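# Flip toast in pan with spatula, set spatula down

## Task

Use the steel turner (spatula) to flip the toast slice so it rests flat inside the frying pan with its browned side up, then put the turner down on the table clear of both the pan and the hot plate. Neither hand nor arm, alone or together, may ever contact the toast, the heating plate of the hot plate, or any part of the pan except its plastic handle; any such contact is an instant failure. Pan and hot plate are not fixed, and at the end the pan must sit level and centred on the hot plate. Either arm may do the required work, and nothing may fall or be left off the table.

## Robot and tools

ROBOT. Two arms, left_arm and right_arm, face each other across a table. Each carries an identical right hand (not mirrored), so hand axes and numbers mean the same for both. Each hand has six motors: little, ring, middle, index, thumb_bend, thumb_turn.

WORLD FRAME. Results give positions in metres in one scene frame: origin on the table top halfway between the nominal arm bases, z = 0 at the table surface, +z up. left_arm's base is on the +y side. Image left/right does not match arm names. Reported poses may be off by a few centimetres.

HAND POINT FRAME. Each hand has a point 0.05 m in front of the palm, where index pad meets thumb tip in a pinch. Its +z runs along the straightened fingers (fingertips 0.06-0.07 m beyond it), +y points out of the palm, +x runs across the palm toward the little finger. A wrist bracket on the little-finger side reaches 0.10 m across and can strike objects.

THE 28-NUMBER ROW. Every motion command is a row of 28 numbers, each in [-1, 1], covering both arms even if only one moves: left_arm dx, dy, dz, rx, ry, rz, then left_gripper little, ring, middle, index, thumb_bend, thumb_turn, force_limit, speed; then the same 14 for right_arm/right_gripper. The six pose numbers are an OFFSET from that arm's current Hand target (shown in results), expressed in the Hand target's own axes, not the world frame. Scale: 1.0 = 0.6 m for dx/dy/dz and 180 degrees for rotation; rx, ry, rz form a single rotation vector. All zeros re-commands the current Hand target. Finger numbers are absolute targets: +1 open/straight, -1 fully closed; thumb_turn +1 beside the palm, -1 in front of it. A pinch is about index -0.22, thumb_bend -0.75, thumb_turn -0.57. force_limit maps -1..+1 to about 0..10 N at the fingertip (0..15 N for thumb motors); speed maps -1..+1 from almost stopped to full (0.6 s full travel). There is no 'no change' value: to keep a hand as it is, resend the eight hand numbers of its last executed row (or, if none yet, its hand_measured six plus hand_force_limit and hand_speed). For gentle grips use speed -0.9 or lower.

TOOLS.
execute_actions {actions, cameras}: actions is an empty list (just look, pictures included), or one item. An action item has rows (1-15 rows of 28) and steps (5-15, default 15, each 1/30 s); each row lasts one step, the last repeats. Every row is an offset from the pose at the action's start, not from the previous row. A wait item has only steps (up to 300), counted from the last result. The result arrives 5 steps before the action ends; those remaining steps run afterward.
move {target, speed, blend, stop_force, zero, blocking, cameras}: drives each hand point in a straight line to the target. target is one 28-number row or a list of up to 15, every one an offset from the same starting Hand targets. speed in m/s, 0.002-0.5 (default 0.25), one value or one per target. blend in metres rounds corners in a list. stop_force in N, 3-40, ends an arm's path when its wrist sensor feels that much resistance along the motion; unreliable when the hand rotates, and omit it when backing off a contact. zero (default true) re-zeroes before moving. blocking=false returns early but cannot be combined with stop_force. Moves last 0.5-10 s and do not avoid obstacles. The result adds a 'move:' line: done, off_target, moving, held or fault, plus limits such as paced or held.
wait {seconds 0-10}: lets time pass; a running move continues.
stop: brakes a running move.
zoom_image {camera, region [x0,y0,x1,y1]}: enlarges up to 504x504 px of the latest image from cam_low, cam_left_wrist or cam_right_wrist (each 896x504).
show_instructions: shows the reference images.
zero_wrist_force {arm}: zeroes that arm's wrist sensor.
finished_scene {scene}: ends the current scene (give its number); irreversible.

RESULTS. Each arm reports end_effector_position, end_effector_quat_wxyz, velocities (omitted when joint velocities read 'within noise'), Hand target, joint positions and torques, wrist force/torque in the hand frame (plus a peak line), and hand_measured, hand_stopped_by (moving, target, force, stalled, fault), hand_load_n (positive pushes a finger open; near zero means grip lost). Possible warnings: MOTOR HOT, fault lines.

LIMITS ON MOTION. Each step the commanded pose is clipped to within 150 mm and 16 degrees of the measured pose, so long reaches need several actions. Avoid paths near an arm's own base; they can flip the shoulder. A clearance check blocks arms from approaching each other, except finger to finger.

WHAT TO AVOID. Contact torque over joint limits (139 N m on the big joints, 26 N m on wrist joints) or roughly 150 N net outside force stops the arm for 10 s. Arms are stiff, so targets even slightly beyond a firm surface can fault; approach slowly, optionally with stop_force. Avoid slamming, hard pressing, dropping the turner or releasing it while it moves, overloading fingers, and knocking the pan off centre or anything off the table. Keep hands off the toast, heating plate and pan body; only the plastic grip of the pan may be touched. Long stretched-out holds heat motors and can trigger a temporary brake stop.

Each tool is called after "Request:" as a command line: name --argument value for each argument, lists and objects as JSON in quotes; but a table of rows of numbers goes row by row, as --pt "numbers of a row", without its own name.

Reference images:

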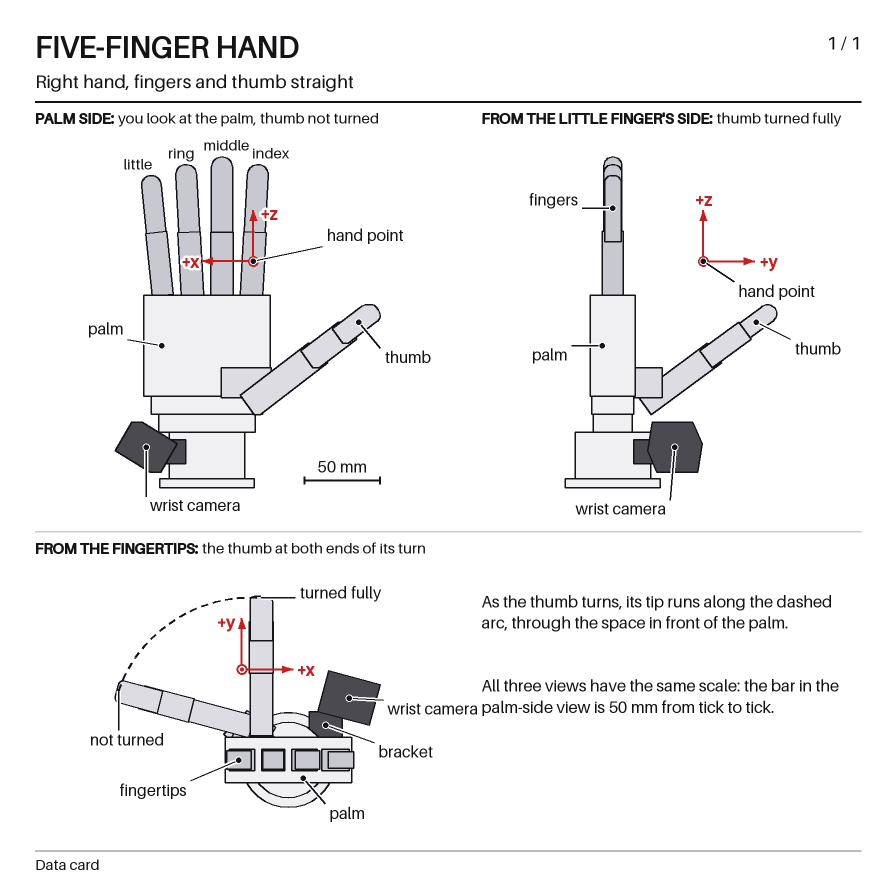

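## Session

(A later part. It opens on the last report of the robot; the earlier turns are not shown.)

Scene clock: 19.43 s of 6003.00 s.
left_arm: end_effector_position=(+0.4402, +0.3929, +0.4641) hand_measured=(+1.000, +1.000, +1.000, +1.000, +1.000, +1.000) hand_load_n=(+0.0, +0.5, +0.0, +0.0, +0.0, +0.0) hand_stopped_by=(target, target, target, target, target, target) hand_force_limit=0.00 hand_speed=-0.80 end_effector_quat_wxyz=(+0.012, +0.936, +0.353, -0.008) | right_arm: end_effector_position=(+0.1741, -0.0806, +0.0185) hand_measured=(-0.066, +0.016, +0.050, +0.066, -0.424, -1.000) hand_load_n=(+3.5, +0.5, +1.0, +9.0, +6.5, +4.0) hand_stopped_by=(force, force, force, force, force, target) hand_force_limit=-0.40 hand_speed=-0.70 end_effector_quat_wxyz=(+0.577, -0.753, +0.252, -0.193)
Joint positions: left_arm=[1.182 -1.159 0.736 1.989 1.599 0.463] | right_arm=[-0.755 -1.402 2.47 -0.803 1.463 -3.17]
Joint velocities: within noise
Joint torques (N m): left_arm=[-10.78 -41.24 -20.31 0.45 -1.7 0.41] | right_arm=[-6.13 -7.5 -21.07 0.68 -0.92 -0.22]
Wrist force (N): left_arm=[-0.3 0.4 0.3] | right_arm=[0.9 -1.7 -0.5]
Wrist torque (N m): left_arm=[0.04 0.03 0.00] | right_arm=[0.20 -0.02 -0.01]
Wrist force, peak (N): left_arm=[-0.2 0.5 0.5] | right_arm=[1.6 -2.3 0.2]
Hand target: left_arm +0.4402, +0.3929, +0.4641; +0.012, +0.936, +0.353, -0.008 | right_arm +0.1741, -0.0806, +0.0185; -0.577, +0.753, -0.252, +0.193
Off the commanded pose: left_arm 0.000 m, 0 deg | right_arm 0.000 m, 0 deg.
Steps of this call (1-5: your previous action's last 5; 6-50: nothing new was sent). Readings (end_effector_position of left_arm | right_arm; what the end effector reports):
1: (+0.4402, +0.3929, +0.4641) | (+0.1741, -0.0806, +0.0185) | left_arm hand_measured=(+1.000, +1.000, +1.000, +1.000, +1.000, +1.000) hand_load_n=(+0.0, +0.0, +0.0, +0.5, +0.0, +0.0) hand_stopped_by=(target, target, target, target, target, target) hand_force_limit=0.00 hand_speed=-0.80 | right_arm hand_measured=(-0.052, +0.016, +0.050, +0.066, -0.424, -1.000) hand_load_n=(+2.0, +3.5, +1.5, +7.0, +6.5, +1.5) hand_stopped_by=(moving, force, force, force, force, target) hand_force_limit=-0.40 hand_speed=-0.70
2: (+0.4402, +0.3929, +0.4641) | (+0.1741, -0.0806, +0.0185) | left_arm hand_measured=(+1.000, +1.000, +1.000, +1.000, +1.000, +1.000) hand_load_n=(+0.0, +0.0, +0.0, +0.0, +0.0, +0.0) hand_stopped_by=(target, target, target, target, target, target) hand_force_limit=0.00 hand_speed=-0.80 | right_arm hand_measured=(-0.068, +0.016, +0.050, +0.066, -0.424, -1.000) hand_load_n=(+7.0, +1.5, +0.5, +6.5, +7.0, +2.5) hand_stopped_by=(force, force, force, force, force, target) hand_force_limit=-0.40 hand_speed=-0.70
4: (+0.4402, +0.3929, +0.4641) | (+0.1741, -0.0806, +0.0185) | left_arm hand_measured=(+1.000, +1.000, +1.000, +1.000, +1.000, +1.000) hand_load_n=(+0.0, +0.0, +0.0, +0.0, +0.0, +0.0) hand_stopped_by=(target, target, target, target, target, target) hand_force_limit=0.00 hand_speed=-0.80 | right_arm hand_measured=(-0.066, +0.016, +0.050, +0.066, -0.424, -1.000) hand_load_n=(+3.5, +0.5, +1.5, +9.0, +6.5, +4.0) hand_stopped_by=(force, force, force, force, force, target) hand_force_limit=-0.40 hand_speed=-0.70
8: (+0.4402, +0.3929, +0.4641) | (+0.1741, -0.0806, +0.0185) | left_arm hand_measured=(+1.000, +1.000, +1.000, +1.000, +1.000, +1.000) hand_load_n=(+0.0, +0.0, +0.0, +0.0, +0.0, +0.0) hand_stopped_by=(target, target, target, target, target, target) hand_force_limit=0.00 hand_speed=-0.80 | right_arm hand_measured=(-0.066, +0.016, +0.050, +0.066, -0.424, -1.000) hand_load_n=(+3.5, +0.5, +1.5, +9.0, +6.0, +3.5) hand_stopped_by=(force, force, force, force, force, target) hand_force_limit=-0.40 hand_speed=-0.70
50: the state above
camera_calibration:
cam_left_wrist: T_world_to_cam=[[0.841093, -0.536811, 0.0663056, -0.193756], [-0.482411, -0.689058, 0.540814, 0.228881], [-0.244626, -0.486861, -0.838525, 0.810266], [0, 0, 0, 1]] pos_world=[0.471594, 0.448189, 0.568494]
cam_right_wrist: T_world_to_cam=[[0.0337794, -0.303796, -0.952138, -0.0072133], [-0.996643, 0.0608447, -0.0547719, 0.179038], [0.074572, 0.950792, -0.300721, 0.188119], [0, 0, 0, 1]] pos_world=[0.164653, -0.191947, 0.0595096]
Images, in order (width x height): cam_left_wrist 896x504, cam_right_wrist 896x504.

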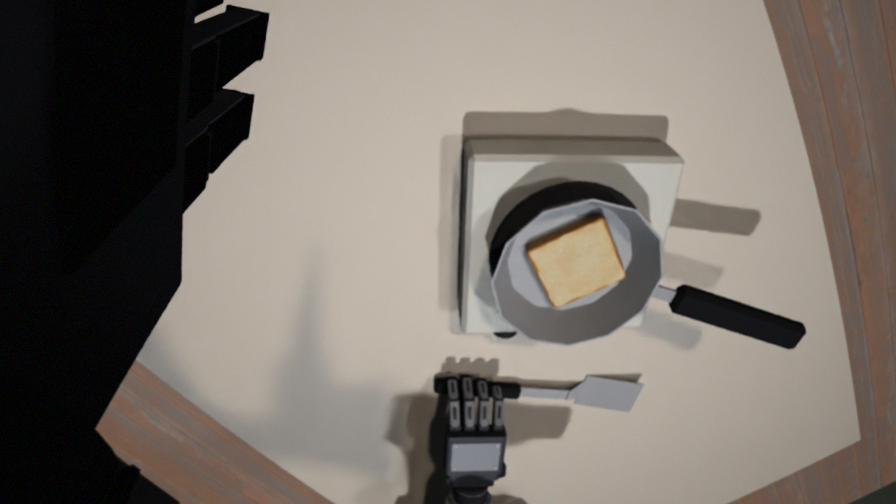

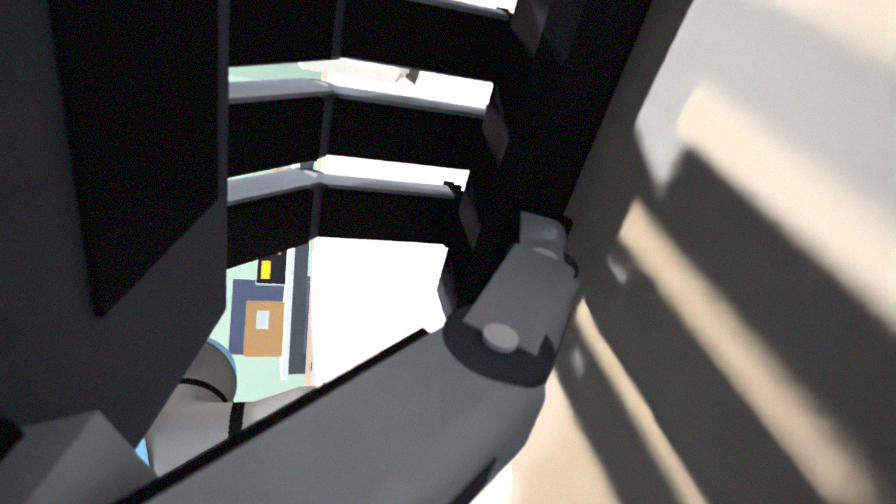

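Request:
execute_actions --actions '[{"rows":[[0,0,0,0,0,0,1,1,1,1,1,1,0,-0.8,0,-0.0032,-0.0009,0,0,0,-0.65,-0.65,-0.65,-0.65,-0.85,-1,0.2,-0.7]],"steps":15}]'

Request:
execute_actions --actions '[{"steps":45}]'

Request:
execute_actions --actions '[{"rows":[[0,0,0,0,0,0,1,1,1,1,1,1,0,-0.8,0,0,0,0,0,0,-0.7,-0.7,-0.7,-0.7,-0.9,-1,0.5,-0.7]],"steps":15}]'

Request:
wait --seconds 1.5

Scene clock: 20.80 s of 6003.00 s.
left_arm: end_effector_position=(+0.4402, +0.3929, +0.4641) hand_measured=(+1.000, +1.000, +1.000, +1.000, +1.000, +1.000) hand_load_n=(+0.0, +0.0, +0.0, +0.0, +0.0, +0.0) hand_stopped_by=(target, target, target, target, target, target) hand_force_limit=0.00 hand_speed=-0.80 end_effector_quat_wxyz=(+0.012, +0.936, +0.353, -0.008) | right_arm: end_effector_position=(+0.1741, -0.0805, +0.0206) hand_measured=(-0.130, -0.014, +0.036, +0.066, -0.420, -1.000) hand_load_n=(+7.5, +2.0, +3.5, +10.5, +13.0, +11.0) hand_stopped_by=(force, force, force, force, force, target) hand_force_limit=0.20 hand_speed=-0.70 end_effector_quat_wxyz=(+0.577, -0.753, +0.252, -0.193) end_effector_velocity=(+0.001, +0.001, +0.000) end_effector_angular_velocity=(+0.002, -0.003, +0.000)
Joint positions: left_arm=[1.182 -1.159 0.736 1.989 1.599 0.463] | right_arm=[-0.755 -1.409 2.468 -0.795 1.463 -3.17]
Joint velocities: left_arm=[within noise] | right_arm=[0 0.003 0 -0.006 0 -0.001]
Joint torques (N m): left_arm=[-10.96 -41.14 -18.3 0.51 -1.74 -0.12] | right_arm=[-5.67 -8.06 -17.83 -2.74 -1.64 -0.39]
Wrist force (N): left_arm=[-0.2 0.0 0.2] | right_arm=[1.2 0.6 -0.1]
Wrist torque (N m): left_arm=[-0.02 0.02 -0.01] | right_arm=[0.19 -0.05 0.04]
Wrist force, peak (N): left_arm=[-0.2 0.5 0.4] | right_arm=[1.1 -1.9 -0.5]
Hand target: left_arm +0.4402, +0.3929, +0.4641; +0.012, +0.936, +0.353, -0.008 | right_arm +0.1741, -0.0806, +0.0205; -0.577, +0.753, -0.252, +0.193
Steps of this call (1-31: nothing new was sent; 32-41: this action's first 10). Readings (end_effector_position of left_arm | right_arm; what the end effector reports):
32: (+0.4402, +0.3929, +0.4641) | (+0.1741, -0.0806, +0.0185) | left_arm hand_measured=(+1.000, +1.000, +1.000, +1.000, +1.000, +1.000) hand_load_n=(+0.0, +0.0, +0.0, +0.0, +0.0, +0.0) hand_stopped_by=(target, target, target, target, target, target) hand_force_limit=0.00 hand_speed=-0.80 | right_arm hand_measured=(-0.066, +0.016, +0.050, +0.066, -0.424, -1.000) hand_load_n=(+3.5, +0.5, +1.0, +9.0, +6.5, +4.0) hand_stopped_by=(moving, moving, moving, force, moving, target) hand_force_limit=0.20 hand_speed=-0.70
33: (+0.4402, +0.3929, +0.4641) | (+0.1740, -0.0806, +0.0190) | left_arm hand_measured=(+1.000, +1.000, +1.000, +1.000, +1.000, +1.000) hand_load_n=(+0.0, +0.0, +0.0, +0.0, +0.0, +0.0) hand_stopped_by=(target, target, target, target, target, target) hand_force_limit=0.00 hand_speed=-0.80 | right_arm hand_measured=(-0.066, +0.016, +0.050, +0.066, -0.424, -1.000) hand_load_n=(+3.5, +0.5, +1.5, +9.0, +6.5, +3.5) hand_stopped_by=(moving, moving, moving, force, moving, target) hand_force_limit=0.20 hand_speed=-0.70
35: (+0.4402, +0.3929, +0.4641) | (+0.1740, -0.0806, +0.0202) | left_arm hand_measured=(+1.000, +1.000, +1.000, +1.000, +1.000, +1.000) hand_load_n=(+0.0, +0.5, +0.0, +0.0, +0.0, +0.0) hand_stopped_by=(target, target, target, target, target, target) hand_force_limit=0.00 hand_speed=-0.80 | right_arm hand_measured=(-0.082, +0.002, +0.036, +0.066, -0.426, -1.000) hand_load_n=(+5.5, +4.5, +7.0, +4.5, +12.0, +4.0) hand_stopped_by=(moving, moving, force, force, force, target) hand_force_limit=0.20 hand_speed=-0.70
39: (+0.4402, +0.3929, +0.4641) | (+0.1741, -0.0806, +0.0206) | left_arm hand_measured=(+1.000, +1.000, +1.000, +1.000, +1.000, +1.000) hand_load_n=(+0.5, +0.5, +0.0, +0.0, +0.0, +0.0) hand_stopped_by=(target, target, target, target, target, target) hand_force_limit=0.00 hand_speed=-0.80 | right_arm hand_measured=(-0.130, -0.014, +0.036, +0.066, -0.420, -1.000) hand_load_n=(+7.5, +1.5, +3.5, +11.0, +13.0, +11.5) hand_stopped_by=(force, force, force, force, force, target) hand_force_limit=0.20 hand_speed=-0.70
41: the state above

Scene clock: 22.30 s of 6003.00 s.
left_arm: end_effector_position=(+0.4402, +0.3929, +0.4641) hand_measured=(+1.000, +1.000, +1.000, +1.000, +1.000, +1.000) hand_load_n=(+0.0, +0.0, +0.0, +0.0, +0.0, +0.0) hand_stopped_by=(target, target, target, target, target, target) hand_force_limit=0.00 hand_speed=-0.80 end_effector_quat_wxyz=(+0.012, +0.936, +0.353, -0.008) | right_arm: end_effector_position=(+0.1741, -0.0806, +0.0205) hand_measured=(-0.130, -0.014, +0.036, +0.066, -0.420, -1.000) hand_load_n=(+8.0, +2.0, +3.5, +11.0, +13.0, +11.5) hand_stopped_by=(force, force, force, force, force, target) hand_force_limit=0.20 hand_speed=-0.70 end_effector_quat_wxyz=(+0.577, -0.753, +0.252, -0.193)
Joint positions: left_arm=[1.182 -1.159 0.736 1.989 1.599 0.463] | right_arm=[-0.755 -1.409 2.468 -0.795 1.463 -3.17]
Joint velocities: within noise
Joint torques (N m): left_arm=[-11.31 -40.73 -17.07 0.57 -1.68 -0.48] | right_arm=[-6.26 -6.8 3.42 -2.15 -1.5 -0.87]
Wrist force (N): left_arm=[-0.2 0.3 0.5] | right_arm=[0.8 0.4 0.1]
Wrist torque (N m): left_arm=[0.00 0.01 0.00] | right_arm=[0.19 -0.08 0.03]
Wrist force, peak (N): left_arm=[-0.4 0.4 0.4] | right_arm=[1.5 0.7 0.0]
Hand target: left_arm +0.4402, +0.3929, +0.4641; +0.012, +0.936, +0.353, -0.008 | right_arm +0.1741, -0.0806, +0.0205; -0.577, +0.753, -0.252, +0.193
Off the commanded pose: left_arm 0.000 m, 0 deg | right_arm 0.000 m, 0 deg.
Steps of this call (1-5: your previous action's last 5; 6-45: nothing new was sent). Readings (end_effector_position of left_arm | right_arm; what the end effector reports):
1: (+0.4402, +0.3929, +0.4641) | (+0.1741, -0.0805, +0.0206) | left_arm hand_measured=(+1.000, +1.000, +1.000, +1.000, +1.000, +1.000) hand_load_n=(+0.0, +0.0, +0.0, +0.0, +0.0, +0.0) hand_stopped_by=(target, target, target, target, target, target) hand_force_limit=0.00 hand_speed=-0.80 | right_arm hand_measured=(-0.130, -0.014, +0.036, +0.066, -0.420, -1.000) hand_load_n=(+7.5, +1.5, +3.5, +11.0, +13.0, +11.0) hand_stopped_by=(force, force, force, force, force, target) hand_force_limit=0.20 hand_speed=-0.70
2: (+0.4402, +0.3929, +0.4641) | (+0.1741, -0.0805, +0.0206) | left_arm hand_measured=(+1.000, +1.000, +1.000, +1.000, +1.000, +1.000) hand_load_n=(+0.0, +0.0, +0.0, +0.0, +0.0, +0.0) hand_stopped_by=(target, target, target, target, target, target) hand_force_limit=0.00 hand_speed=-0.80 | right_arm hand_measured=(-0.130, -0.014, +0.036, +0.066, -0.420, -1.000) hand_load_n=(+7.5, +1.5, +3.5, +10.5, +13.0, +11.5) hand_stopped_by=(force, force, force, force, force, target) hand_force_limit=0.20 hand_speed=-0.70
4: (+0.4402, +0.3929, +0.4641) | (+0.1741, -0.0805, +0.0206) | left_arm hand_measured=(+1.000, +1.000, +1.000, +1.000, +1.000, +1.000) hand_load_n=(+0.0, +0.0, +0.0, +0.0, +0.0, +0.0) hand_stopped_by=(target, target, target, target, target, target) hand_force_limit=0.00 hand_speed=-0.80 | right_arm hand_measured=(-0.130, -0.014, +0.036, +0.066, -0.420, -1.000) hand_load_n=(+7.5, +1.5, +3.5, +10.5, +13.0, +11.5) hand_stopped_by=(force, force, force, force, force, target) hand_force_limit=0.20 hand_speed=-0.70
8: (+0.4402, +0.3929, +0.4641) | (+0.1741, -0.0805, +0.0206) | left_arm hand_measured=(+1.000, +1.000, +1.000, +1.000, +1.000, +1.000) hand_load_n=(+0.0, +0.5, +0.0, +0.0, +0.0, +0.0) hand_stopped_by=(target, target, target, target, target, target) hand_force_limit=0.00 hand_speed=-0.80 | right_arm hand_measured=(-0.130, -0.014, +0.036, +0.066, -0.420, -1.000) hand_load_n=(+7.5, +1.5, +3.5, +10.5, +13.0, +11.5) hand_stopped_by=(force, force, force, force, force, target) hand_force_limit=0.20 hand_speed=-0.70
45: the state above

Scene clock: 22.63 s of 6003.00 s.
left_arm: end_effector_position=(+0.4402, +0.3929, +0.4641) hand_measured=(+1.000, +1.000, +1.000, +1.000, +1.000, +1.000) hand_load_n=(+0.0, +0.0, +0.0, +0.0, +0.0, -0.5) hand_stopped_by=(target, target, target, target, target, target) hand_force_limit=0.00 hand_speed=-0.80 end_effector_quat_wxyz=(+0.012, +0.936, +0.353, -0.008) | right_arm: end_effector_position=(+0.1741, -0.0806, +0.0205) hand_measured=(-0.130, -0.040, +0.022, +0.066, -0.418, -1.000) hand_load_n=(+3.0, +12.0, +8.5, +7.0, +16.5, +12.0) hand_stopped_by=(force, force, force, force, force, target) hand_force_limit=0.50 hand_speed=-0.70 end_effector_quat_wxyz=(+0.577, -0.753, +0.252, -0.193)
Joint positions: left_arm=[1.182 -1.159 0.736 1.989 1.599 0.463] | right_arm=[-0.755 -1.409 2.468 -0.795 1.463 -3.17]
Joint velocities: within noise
Joint torques (N m): left_arm=[-11.14 -41.14 -17 0.56 -1.72 -0.64] | right_arm=[-5.59 -6.94 3.01 -2.1 -1.58 -0.95]
Wrist force (N): left_arm=[-0.3 0.3 0.4] | right_arm=[1.2 0.3 0.3]
Wrist torque (N m): left_arm=[0.01 0.03 -0.01] | right_arm=[0.18 -0.10 -0.02]
Wrist force, peak (N): left_arm=[-0.3 0.3 0.4] | right_arm=[1.4 0.4 0.3]
Hand target: left_arm +0.4402, +0.3929, +0.4641; +0.012, +0.936, +0.353, -0.008 | right_arm +0.1741, -0.0806, +0.0205; -0.577, +0.753, -0.252, +0.193
Steps of this call (1-10: this action's first 10). Readings (end_effector_position of left_arm | right_arm; what the end effector reports):
1: (+0.4402, +0.3929, +0.4641) | (+0.1741, -0.0806, +0.0205) | left_arm hand_measured=(+1.000, +1.000, +1.000, +1.000, +1.000, +1.000) hand_load_n=(+0.0, +0.0, +0.0, +0.0, +0.0, +0.0) hand_stopped_by=(target, target, target, target, target, target) hand_force_limit=0.00 hand_speed=-0.80 | right_arm hand_measured=(-0.130, -0.014, +0.036, +0.066, -0.420, -1.000) hand_load_n=(+7.5, +2.0, +3.5, +10.5, +13.0, +11.5) hand_stopped_by=(force, moving, moving, force, force, target) hand_force_limit=0.50 hand_speed=-0.70
2: (+0.4402, +0.3929, +0.4641) | (+0.1741, -0.0806, +0.0205) | left_arm hand_measured=(+1.000, +1.000, +1.000, +1.000, +1.000, +1.000) hand_load_n=(+0.0, +0.0, +0.0, +0.0, +0.0, +0.0) hand_stopped_by=(target, target, target, target, target, target) hand_force_limit=0.00 hand_speed=-0.80 | right_arm hand_measured=(-0.130, -0.014, +0.036, +0.066, -0.420, -1.000) hand_load_n=(+8.0, +1.5, +3.5, +10.5, +13.0, +11.0) hand_stopped_by=(force, moving, moving, force, force, target) hand_force_limit=0.50 hand_speed=-0.70
4: (+0.4402, +0.3929, +0.4641) | (+0.1741, -0.0806, +0.0205) | left_arm hand_measured=(+1.000, +1.000, +1.000, +1.000, +1.000, +1.000) hand_load_n=(+0.0, +0.0, +0.0, +0.0, +0.0, +0.0) hand_stopped_by=(target, target, target, target, target, target) hand_force_limit=0.00 hand_speed=-0.80 | right_arm hand_measured=(-0.130, -0.028, +0.022, +0.066, -0.418, -1.000) hand_load_n=(+5.5, +7.0, +10.5, +7.0, +16.0, +11.5) hand_stopped_by=(force, moving, force, force, force, target) hand_force_limit=0.50 hand_speed=-0.70
8: (+0.4402, +0.3929, +0.4641) | (+0.1741, -0.0806, +0.0205) | left_arm hand_measured=(+1.000, +1.000, +1.000, +1.000, +1.000, +1.000) hand_load_n=(+0.0, +0.0, +0.0, +0.0, +0.0, +0.0) hand_stopped_by=(target, target, target, target, target, target) hand_force_limit=0.00 hand_speed=-0.80 | right_arm hand_measured=(-0.130, -0.040, +0.022, +0.066, -0.418, -1.000) hand_load_n=(+2.5, +12.0, +8.5, +7.0, +17.0, +12.5) hand_stopped_by=(force, force, force, force, force, target) hand_force_limit=0.50 hand_speed=-0.70
10: the state above

Scene clock: 24.30 s of 6003.00 s.
left_arm: end_effector_position=(+0.4402, +0.3929, +0.4641) hand_measured=(+1.000, +1.000, +1.000, +1.000, +1.000, +1.000) hand_load_n=(+0.0, +0.0, +0.0, +0.0, +0.0, +0.0) hand_stopped_by=(target, target, target, target, target, target) hand_force_limit=0.00 hand_speed=-0.80 end_effector_quat_wxyz=(+0.012, +0.936, +0.353, -0.008) | right_arm: end_effector_position=(+0.1741, -0.0806, +0.0205) hand_measured=(-0.130, -0.040, +0.022, +0.066, -0.418, -1.000) hand_load_n=(+2.5, +12.0, +8.5, +7.0, +17.0, +12.5) hand_stopped_by=(force, force, force, force, force, target) hand_force_limit=0.50 hand_speed=-0.70 end_effector_quat_wxyz=(+0.577, -0.753, +0.252, -0.193)
Joint positions: left_arm=[1.182 -1.159 0.736 1.989 1.599 0.463] | right_arm=[-0.755 -1.409 2.468 -0.795 1.463 -3.17]
Joint velocities: within noise
Joint torques (N m): left_arm=[-10.77 -41.11 -15.35 0.53 -1.71 -1.22] | right_arm=[-6.32 -7.45 0.99 -1.72 -1.67 -1.61]
Wrist force (N): left_arm=[-0.2 0.2 0.2] | right_arm=[1.2 0.0 0.3]
Wrist torque (N m): left_arm=[0.00 0.03 -0.01] | right_arm=[0.14 -0.10 -0.03]
Wrist force, peak (N): left_arm=[-0.3 0.9 0.2] | right_arm=[1.6 0.1 0.3]
Hand target: left_arm +0.4402, +0.3929, +0.4641; +0.012, +0.936, +0.353, -0.008 | right_arm +0.1741, -0.0806, +0.0205; -0.577, +0.753, -0.252, +0.193
Off the commanded pose: left_arm 0.000 m, 0 deg | right_arm 0.000 m, 0 deg.
Steps of this call (1-5: your previous action's last 5; 6-50: nothing new was sent). Readings (end_effector_position of left_arm | right_arm; what the end effector reports):
1: (+0.4402, +0.3929, +0.4641) | (+0.1741, -0.0806, +0.0205) | left_arm hand_measured=(+1.000, +1.000, +1.000, +1.000, +1.000, +1.000) hand_load_n=(+0.0, +0.0, +0.0, +0.5, +0.0, +0.0) hand_stopped_by=(target, target, target, target, target, target) hand_force_limit=0.00 hand_speed=-0.80 | right_arm hand_measured=(-0.130, -0.040, +0.022, +0.066, -0.418, -1.000) hand_load_n=(+2.5, +12.0, +8.5, +7.0, +17.0, +12.5) hand_stopped_by=(force, force, force, force, force, target) hand_force_limit=0.50 hand_speed=-0.70
2: (+0.4402, +0.3929, +0.4641) | (+0.1741, -0.0806, +0.0205) | left_arm hand_measured=(+1.000, +1.000, +1.000, +1.000, +1.000, +1.000) hand_load_n=(+0.0, +0.0, +0.0, +0.0, +0.0, +0.0) hand_stopped_by=(target, target, target, target, target, target) hand_force_limit=0.00 hand_speed=-0.80 | right_arm hand_measured=(-0.130, -0.040, +0.022, +0.066, -0.418, -1.000) hand_load_n=(+2.5, +12.0, +8.5, +7.0, +17.0, +12.0) hand_stopped_by=(force, force, force, force, force, target) hand_force_limit=0.50 hand_speed=-0.70
4: (+0.4402, +0.3929, +0.4641) | (+0.1741, -0.0806, +0.0205) | left_arm hand_measured=(+1.000, +1.000, +1.000, +1.000, +1.000, +1.000) hand_load_n=(+0.0, +0.0, +0.0, +0.0, +0.0, +0.0) hand_stopped_by=(target, target, target, target, target, target) hand_force_limit=0.00 hand_speed=-0.80 | right_arm hand_measured=(-0.130, -0.040, +0.022, +0.066, -0.418, -1.000) hand_load_n=(+2.5, +12.0, +8.5, +7.0, +17.0, +12.0) hand_stopped_by=(force, force, force, force, force, target) hand_force_limit=0.50 hand_speed=-0.70
8: (+0.4402, +0.3929, +0.4641) | (+0.1741, -0.0806, +0.0205) | left_arm hand_measured=(+1.000, +1.000, +1.000, +1.000, +1.000, +1.000) hand_load_n=(+0.0, +0.0, +0.0, +0.5, +0.0, +0.0) hand_stopped_by=(target, target, target, target, target, target) hand_force_limit=0.00 hand_speed=-0.80 | right_arm hand_measured=(-0.130, -0.040, +0.022, +0.066, -0.418, -1.000) hand_load_n=(+2.5, +12.0, +8.5, +7.0, +16.5, +12.0) hand_stopped_by=(force, force, force, force, force, target) hand_force_limit=0.50 hand_speed=-0.70
50: the state above
camera_calibration:
cam_left_wrist: T_world_to_cam=[[0.841093, -0.536811, 0.0663066, -0.193756], [-0.482411, -0.689057, 0.540813, 0.228881], [-0.244625, -0.486862, -0.838525, 0.810266], [0, 0, 0, 1]] pos_world=[0.471594, 0.448189, 0.568494]
cam_right_wrist: T_world_to_cam=[[0.0337732, -0.303796, -0.952138, -0.00532081], [-0.996644, 0.0608383, -0.0547634, 0.179131], [0.0745634, 0.950793, -0.300722, 0.18874], [0, 0, 0, 1]] pos_world=[0.164637, -0.191967, 0.061502]

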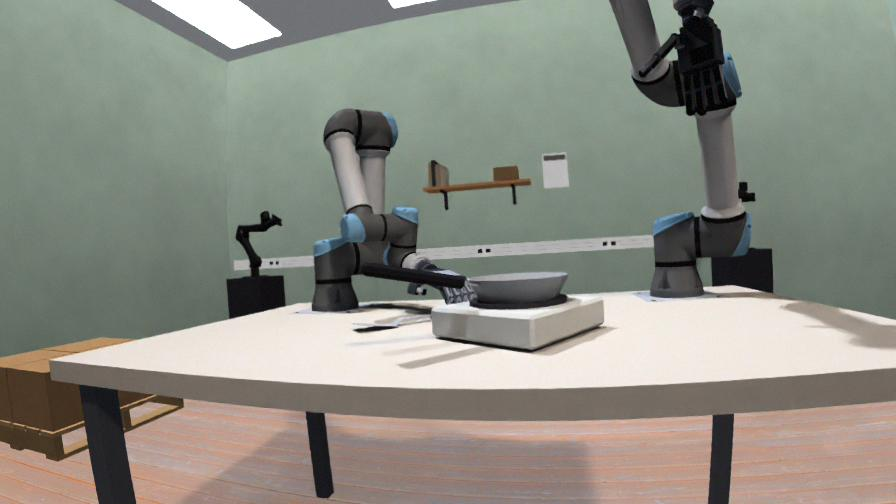

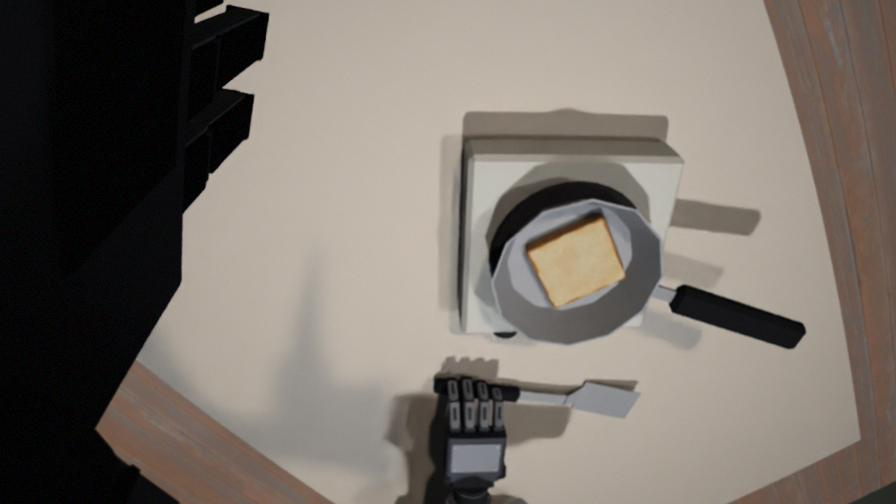

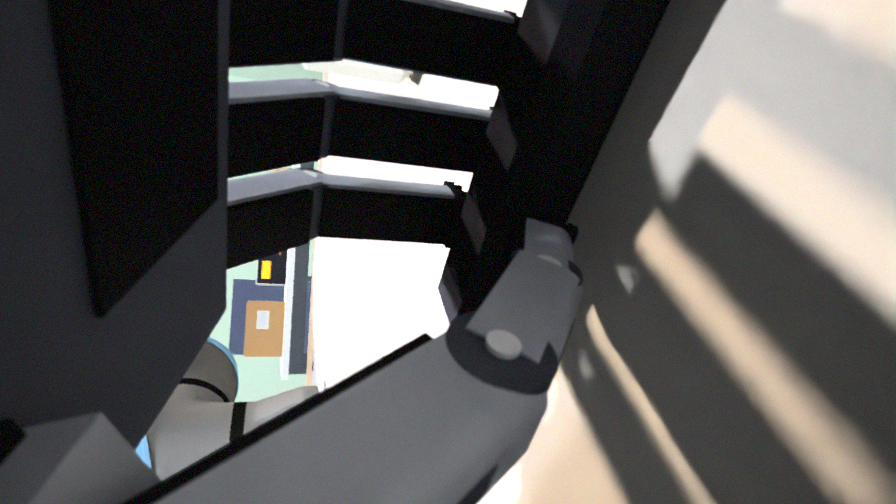

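Request:
move --target '[0,0,0,0,0,0,1,1,1,1,1,1,0,-0.8,0,-0.2093,-0.0561,0,0,0,-0.7,-0.7,-0.7,-0.7,-0.9,-1,0.5,-0.7]' --speed 0.1

Scene clock: 26.13 s of 6003.00 s.
left_arm: end_effector_position=(+0.4402, +0.3929, +0.4641) hand_measured=(+1.000, +1.000, +1.000, +1.000, +1.000, +1.000) hand_load_n=(+0.0, +0.0, +0.0, +0.0, +0.0, +0.0) hand_stopped_by=(target, target, target, target, target, target) hand_force_limit=0.00 hand_speed=-0.80 end_effector_quat_wxyz=(+0.012, +0.936, +0.353, -0.008) | right_arm: end_effector_position=(+0.1743, -0.0804, +0.1508) hand_measured=(-0.130, -0.040, +0.024, +0.066, -0.418, -1.000) hand_load_n=(+0.0, +0.0, +15.0, +3.0, +12.0, +0.0) hand_stopped_by=(force, force, force, force, force, target) hand_force_limit=0.50 hand_speed=-0.70 end_effector_quat_wxyz=(+0.577, -0.752, +0.252, -0.193) end_effector_velocity=(+0.000, -0.001, -0.005) end_effector_angular_velocity=(-0.002, -0.003, +0.000)
Joint positions: left_arm=[1.182 -1.159 0.736 1.989 1.599 0.463] | right_arm=[-0.756 -1.735 2.305 -0.306 1.463 -3.17]
Joint velocities: left_arm=[within noise] | right_arm=[0 0.006 0.009 -0.016 0.001 -0.003]
Joint torques (N m): left_arm=[-10.81 -41.91 -13.61 0.61 -1.74 -1.75] | right_arm=[-5.73 -1.13 -5.23 -2.91 -1.9 -1.94]
Wrist force (N): left_arm=[-0.1 0.2 0.3] | right_arm=[1.0 1.4 0.0]
Wrist torque (N m): left_arm=[0.01 0.00 0.01] | right_arm=[0.26 -0.13 0.17]
Wrist force, peak (N): left_arm=[0.0 0.7 0.3] | right_arm=[1.2 3.0 0.3]
Hand target: left_arm +0.4402, +0.3929, +0.4641; +0.012, +0.936, +0.353, -0.008 | right_arm +0.1742, -0.0805, +0.1505; -0.577, +0.753, -0.252, +0.193
Off the commanded pose: left_arm 0.000 m, 0 deg | right_arm 0.000 m, 0 deg.
Kept back: nothing.
move: done
camera_calibration:
cam_left_wrist: T_world_to_cam=[[0.841093, -0.536811, 0.0663064, -0.193756], [-0.482411, -0.689057, 0.540813, 0.228881], [-0.244625, -0.486861, -0.838525, 0.810266], [0, 0, 0, 1]] pos_world=[0.471593, 0.448189, 0.568494]
cam_right_wrist: T_world_to_cam=[[0.0340679, -0.303494, -0.952224, 0.118757], [-0.996627, 0.0608526, -0.0550515, 0.18656], [0.0746531, 0.950888, -0.300397, 0.227686], [0, 0, 0, 1]] pos_world=[0.164887, -0.191814, 0.19175]

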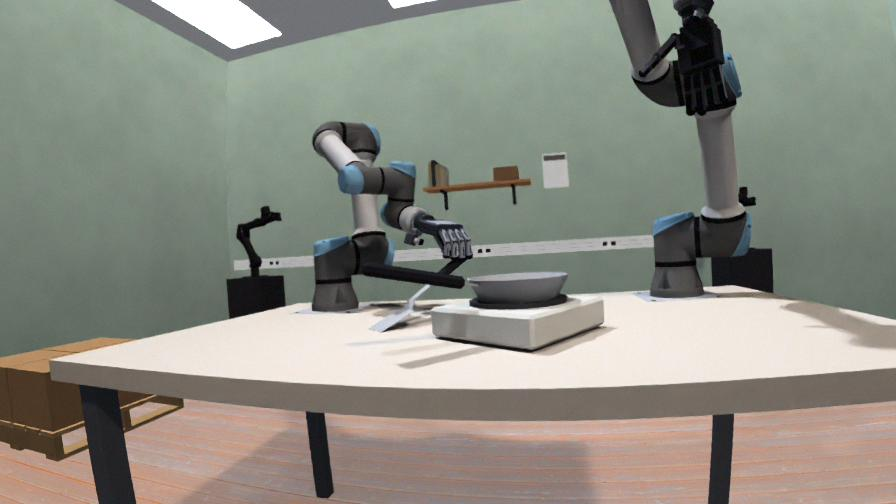

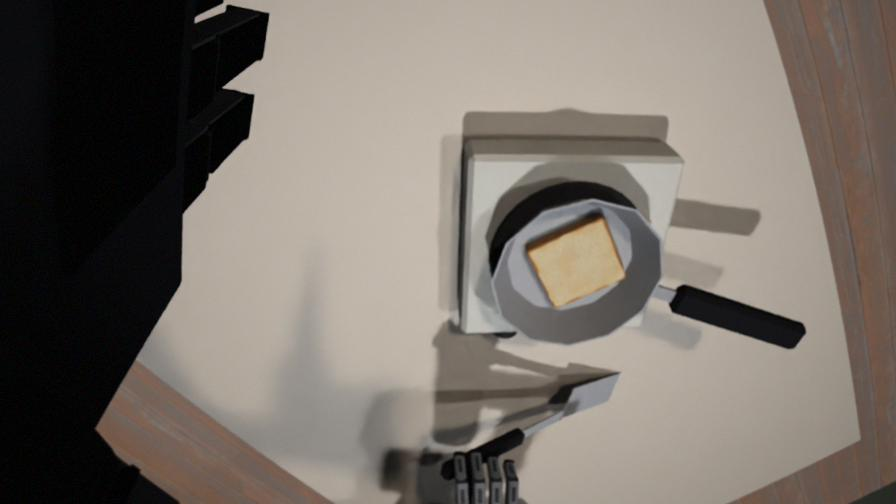

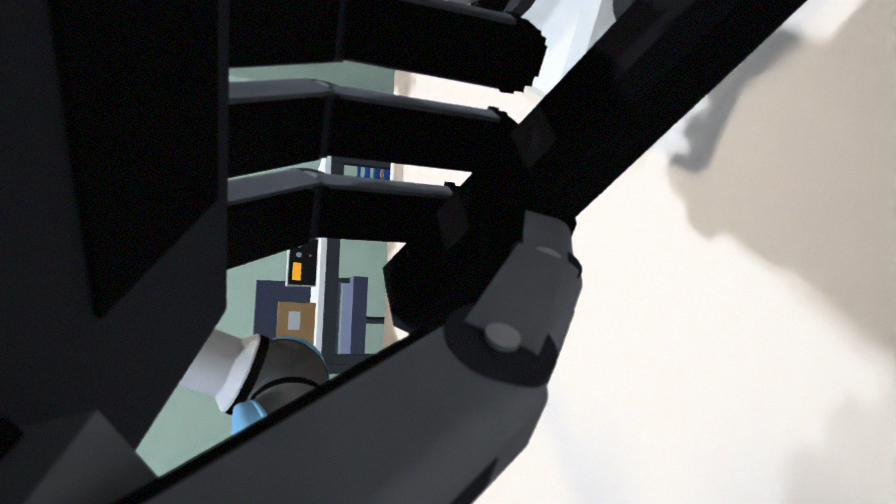

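Request:
move --target '[0,0,0,0,0,0,1,1,1,1,1,1,0,-0.8,0,0.2125,0.057,0,0,0,-0.7,-0.7,-0.7,-0.7,-0.9,-1,0.5,-0.7]' --speed 0.06 --stop_force 12

Request:
zoom_image --camera "cam_left_wrist" --region '[400, 340, 680, 504]'

Scene clock: 29.80 s of 6003.00 s.
left_arm: end_effector_position=(+0.4402, +0.3929, +0.4641) hand_measured=(+1.000, +1.000, +1.000, +1.000, +1.000, +1.000) hand_load_n=(+0.0, +0.0, +0.0, +0.0, +0.0, +0.0) hand_stopped_by=(target, target, target, target, target, target) hand_force_limit=0.00 hand_speed=-0.80 end_effector_quat_wxyz=(+0.012, +0.936, +0.353, -0.008) | right_arm: end_effector_position=(+0.1740, -0.0807, +0.0251) hand_measured=(-0.130, -0.040, +0.024, +0.066, -0.418, -1.000) hand_load_n=(+0.0, +6.0, +11.0, +0.0, +12.0, +7.5) hand_stopped_by=(force, force, force, force, force, target) hand_force_limit=0.50 hand_speed=-0.70 end_effector_quat_wxyz=(+0.577, -0.753, +0.252, -0.193)
Joint positions: left_arm=[1.182 -1.159 0.736 1.989 1.599 0.463] | right_arm=[-0.756 -1.424 2.465 -0.776 1.463 -3.17]
Joint velocities: within noise
Joint torques (N m): left_arm=[-10.69 -41.43 -9.48 0.68 -1.58 -2.11] | right_arm=[-3.45 -6.77 -25.08 -1.16 0.87 0.35]
Wrist force (N): left_arm=[0.0 0.3 0.2] | right_arm=[2.2 -0.3 0.2]
Wrist torque (N m): left_arm=[0.02 0.00 0.01] | right_arm=[0.18 -0.26 0.05]
Wrist force, peak (N): left_arm=[-0.4 0.6 0.3] | right_arm=[-0.1 -22.2 -12.4]
Hand target: left_arm +0.4402, +0.3929, +0.4641; +0.012, +0.936, +0.353, -0.008 | right_arm +0.1740, -0.0807, +0.0251; -0.577, +0.753, -0.252, +0.193 (not the last commanded pose)
Off the commanded pose: left_arm 0.000 m, 0 deg | right_arm 0.007 m, 0 deg.
Kept back: nothing.
move: contact (right_arm)
camera_calibration:
cam_left_wrist: T_world_to_cam=[[0.841095, -0.536807, 0.0663066, -0.193759], [-0.482409, -0.689059, 0.540814, 0.228881], [-0.244624, -0.486863, -0.838525, 0.810266], [0, 0, 0, 1]] pos_world=[0.471594, 0.448189, 0.568494]
cam_right_wrist: T_world_to_cam=[[0.0336056, -0.304034, -0.952068, -0.000949108], [-0.996656, 0.0607971, -0.0545944, 0.179324], [0.0744816, 0.950719, -0.300974, 0.190219], [0, 0, 0, 1]] pos_world=[0.164588, -0.192036, 0.0661376]

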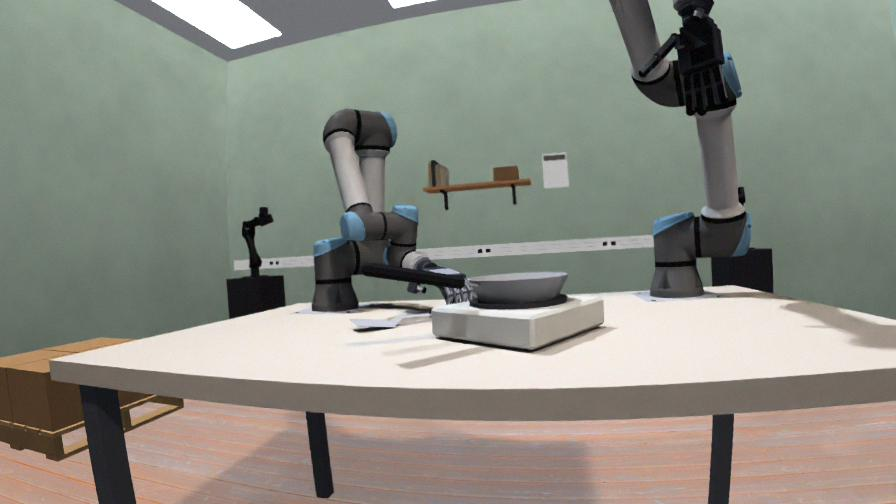

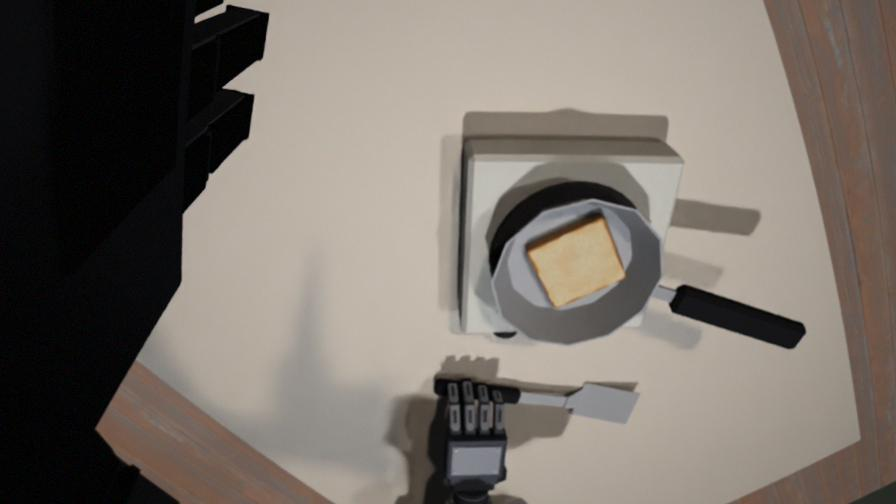

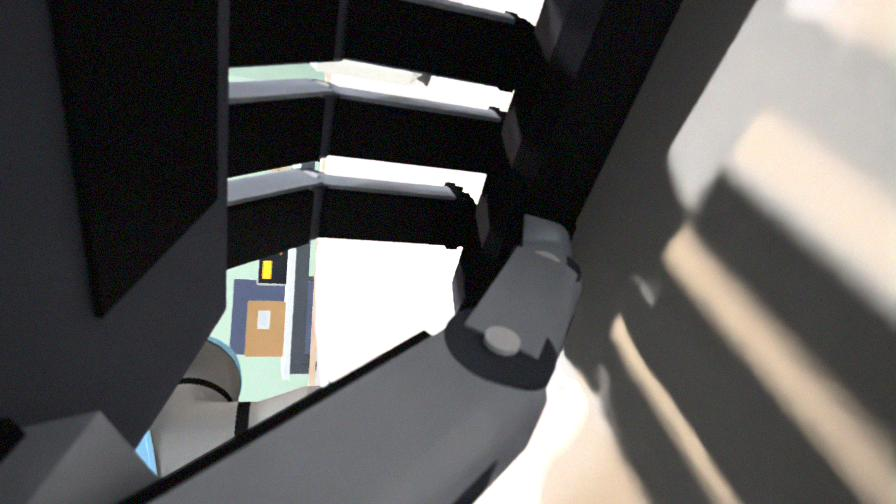

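Scaled by 1.800.

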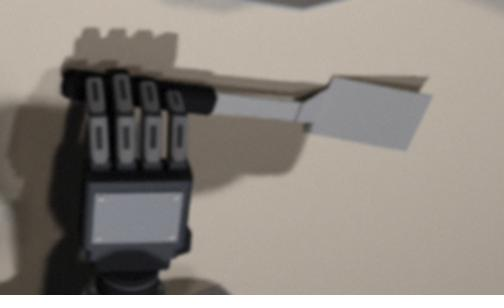

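Request:
execute_actions --actions '[{"rows":[[0,0,0,0,0,0,1,1,1,1,1,1,0,-0.8,0,0,0,0,0,0,0.15,0.15,0.15,0.18,-0.3,-1,0.2,0]],"steps":15}]'

Request:
move --target '[0,0,0,0,0,0,1,1,1,1,1,1,0,-0.8,0.025,0.0106,0.0028,0,0,0,0.15,0.15,0.15,0.18,-0.3,-1,0.2,0]' --speed 0.03 --stop_force 12 --cameras '["cam_left_wrist"]'

Request:
zoom_image --camera "cam_left_wrist" --region '[400, 340, 680, 504]'

Scene clock: 30.57 s of 6003.00 s.
left_arm: end_effector_position=(+0.4402, +0.3929, +0.4641) hand_measured=(+1.000, +1.000, +1.000, +1.000, +1.000, +1.000) hand_load_n=(+0.0, +0.0, +0.0, +0.0, +0.0, +0.0) hand_stopped_by=(target, target, target, target, target, target) hand_force_limit=0.00 hand_speed=-0.80 end_effector_quat_wxyz=(+0.012, +0.936, +0.353, -0.008) | right_arm: end_effector_position=(+0.1740, -0.0807, +0.0251) hand_measured=(+0.150, +0.150, +0.150, +0.180, -0.300, -1.000) hand_load_n=(+0.0, +0.0, +0.0, +0.0, +0.0, +0.0) hand_stopped_by=(moving, target, target, target, target, target) hand_force_limit=0.20 hand_speed=0.00 end_effector_quat_wxyz=(+0.577, -0.753, +0.252, -0.193)
Joint positions: left_arm=[1.182 -1.159 0.736 1.989 1.599 0.463] | right_arm=[-0.756 -1.424 2.465 -0.776 1.463 -3.17]
Joint velocities: within noise
Joint torques (N m): left_arm=[-10.52 -41.66 -9.15 0.72 -1.6 -2.18] | right_arm=[-5.97 -7.11 -24.45 0.15 -0.2 -1.17]
Wrist force (N): left_arm=[-0.1 0.3 0.3] | right_arm=[2.1 -0.4 0.2]
Wrist torque (N m): left_arm=[0.02 0.01 0.01] | right_arm=[0.12 -0.27 0.12]
Wrist force, peak (N): left_arm=[-0.2 0.6 0.2] | right_arm=[2.5 -0.4 0.3]
Hand target: left_arm +0.4402, +0.3929, +0.4641; +0.012, +0.936, +0.353, -0.008 | right_arm +0.1740, -0.0807, +0.0251; -0.577, +0.753, -0.252, +0.193
Steps of this call (1-13: nothing new was sent; 14-23: this action's first 10). Readings (end_effector_position of left_arm | right_arm; what the end effector reports):
14: (+0.4402, +0.3929, +0.4641) | (+0.1740, -0.0807, +0.0251) | left_arm hand_measured=(+1.000, +1.000, +1.000, +1.000, +1.000, +1.000) hand_load_n=(+0.0, +0.0, +0.0, +0.0, -0.5, +0.0) hand_stopped_by=(target, target, target, target, target, target) hand_force_limit=0.00 hand_speed=-0.80 | right_arm hand_measured=(-0.130, -0.040, +0.024, +0.066, -0.418, -1.000) hand_load_n=(+0.0, +6.0, +11.0, +0.0, +12.0, +7.5) hand_stopped_by=(moving, moving, moving, moving, moving, target) hand_force_limit=0.20 hand_speed=0.00
15: (+0.4402, +0.3929, +0.4641) | (+0.1740, -0.0807, +0.0251) | left_arm hand_measured=(+1.000, +1.000, +1.000, +1.000, +1.000, +1.000) hand_load_n=(+0.0, +0.0, +0.0, +0.0, +0.0, -0.5) hand_stopped_by=(target, target, target, target, target, target) hand_force_limit=0.00 hand_speed=-0.80 | right_arm hand_measured=(-0.130, -0.040, +0.024, +0.066, -0.418, -1.000) hand_load_n=(+0.0, +6.0, +11.0, +0.0, +12.0, +7.5) hand_stopped_by=(moving, moving, moving, moving, moving, target) hand_force_limit=0.20 hand_speed=0.00
17: (+0.4402, +0.3929, +0.4641) | (+0.1740, -0.0807, +0.0251) | left_arm hand_measured=(+1.000, +1.000, +1.000, +1.000, +1.000, +1.000) hand_load_n=(+0.0, +0.0, +0.0, +0.0, +0.0, +0.0) hand_stopped_by=(target, target, target, target, target, target) hand_force_limit=0.00 hand_speed=-0.80 | right_arm hand_measured=(-0.080, +0.010, +0.072, +0.116, -0.394, -1.000) hand_load_n=(+0.0, +0.0, +0.5, +0.5, +0.0, +0.0) hand_stopped_by=(moving, moving, moving, moving, moving, target) hand_force_limit=0.20 hand_speed=0.00
21: (+0.4402, +0.3929, +0.4641) | (+0.1740, -0.0807, +0.0251) | left_arm hand_measured=(+1.000, +1.000, +1.000, +1.000, +1.000, +1.000) hand_load_n=(+0.0, +0.0, +0.0, +0.0, +0.0, +0.0) hand_stopped_by=(target, target, target, target, target, target) hand_force_limit=0.00 hand_speed=-0.80 | right_arm hand_measured=(+0.142, +0.150, +0.150, +0.180, -0.300, -1.000) hand_load_n=(+0.0, +0.0, +0.0, +0.0, +0.0, +0.0) hand_stopped_by=(moving, moving, moving, moving, moving, target) hand_force_limit=0.20 hand_speed=0.00
23: the state above

Scene clock: 32.47 s of 6003.00 s.
left_arm: end_effector_position=(+0.4402, +0.3929, +0.4641) hand_measured=(+1.000, +1.000, +1.000, +1.000, +1.000, +1.000) hand_load_n=(+0.0, +0.0, +0.0, +0.0, +0.0, +0.0) hand_stopped_by=(target, target, target, target, target, target) hand_force_limit=0.00 hand_speed=-0.80 end_effector_quat_wxyz=(+0.012, +0.936, +0.353, -0.008) | right_arm: end_effector_position=(+0.1860, -0.0897, +0.0185) hand_measured=(+0.150, +0.150, +0.150, +0.180, -0.300, -1.000) hand_load_n=(+0.0, +0.0, +0.0, +0.0, +0.0, +0.0) hand_stopped_by=(target, target, target, target, target, target) hand_force_limit=0.20 hand_speed=0.00 end_effector_quat_wxyz=(+0.577, -0.753, +0.252, -0.193)
Joint positions: left_arm=[1.182 -1.159 0.736 1.989 1.599 0.463] | right_arm=[-0.82 -1.414 2.485 -0.805 1.401 -3.187]
Joint velocities: within noise
Joint torques (N m): left_arm=[-10.01 -41.71 -8.61 0.82 -1.58 -2.09] | right_arm=[6.71 -26.02 -24.46 0.29 1.85 1.85]
Wrist force (N): left_arm=[-0.2 0.2 0.1] | right_arm=[2.3 -0.5 0.3]
Wrist torque (N m): left_arm=[0.01 0.03 0.00] | right_arm=[0.09 -0.30 0.12]
Wrist force, peak (N): left_arm=[0.2 0.4 0.6] | right_arm=[2.8 -0.2 0.2]
Hand target: left_arm +0.4402, +0.3929, +0.4641; +0.012, +0.936, +0.353, -0.008 | right_arm +0.1860, -0.0897, +0.0185; -0.577, +0.753, -0.252, +0.193
Off your previous action's commanded pose at its last step (step 5 of this call): left_arm 0.000 m, 0 deg | right_arm 0.000 m, 0 deg.
Off the commanded pose: left_arm 0.000 m, 0 deg | right_arm 0.000 m, 0 deg.
Kept back: nothing.
move: done
camera_calibration:
cam_left_wrist: T_world_to_cam=[[0.841096, -0.536807, 0.0663031, -0.193757], [-0.482407, -0.68906, 0.540814, 0.22888], [-0.244626, -0.486861, -0.838525, 0.810266], [0, 0, 0, 1]] pos_world=[0.471594, 0.448189, 0.568493]
Images, in order (width x height): cam_left_wrist 896x504.

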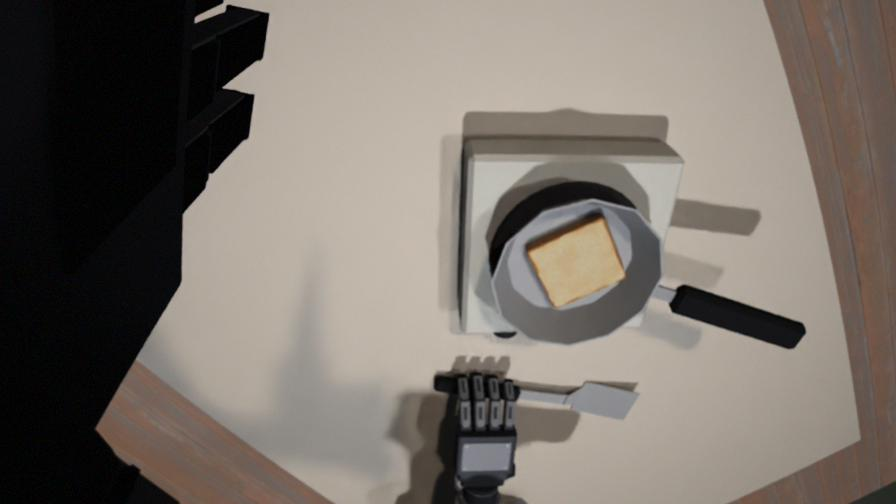

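Scaled by 1.800.

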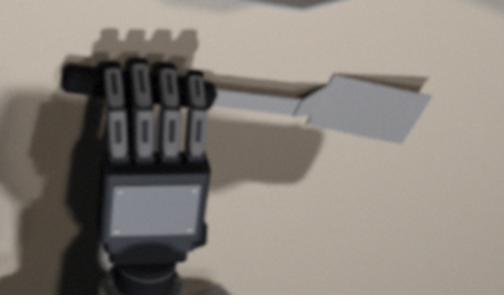

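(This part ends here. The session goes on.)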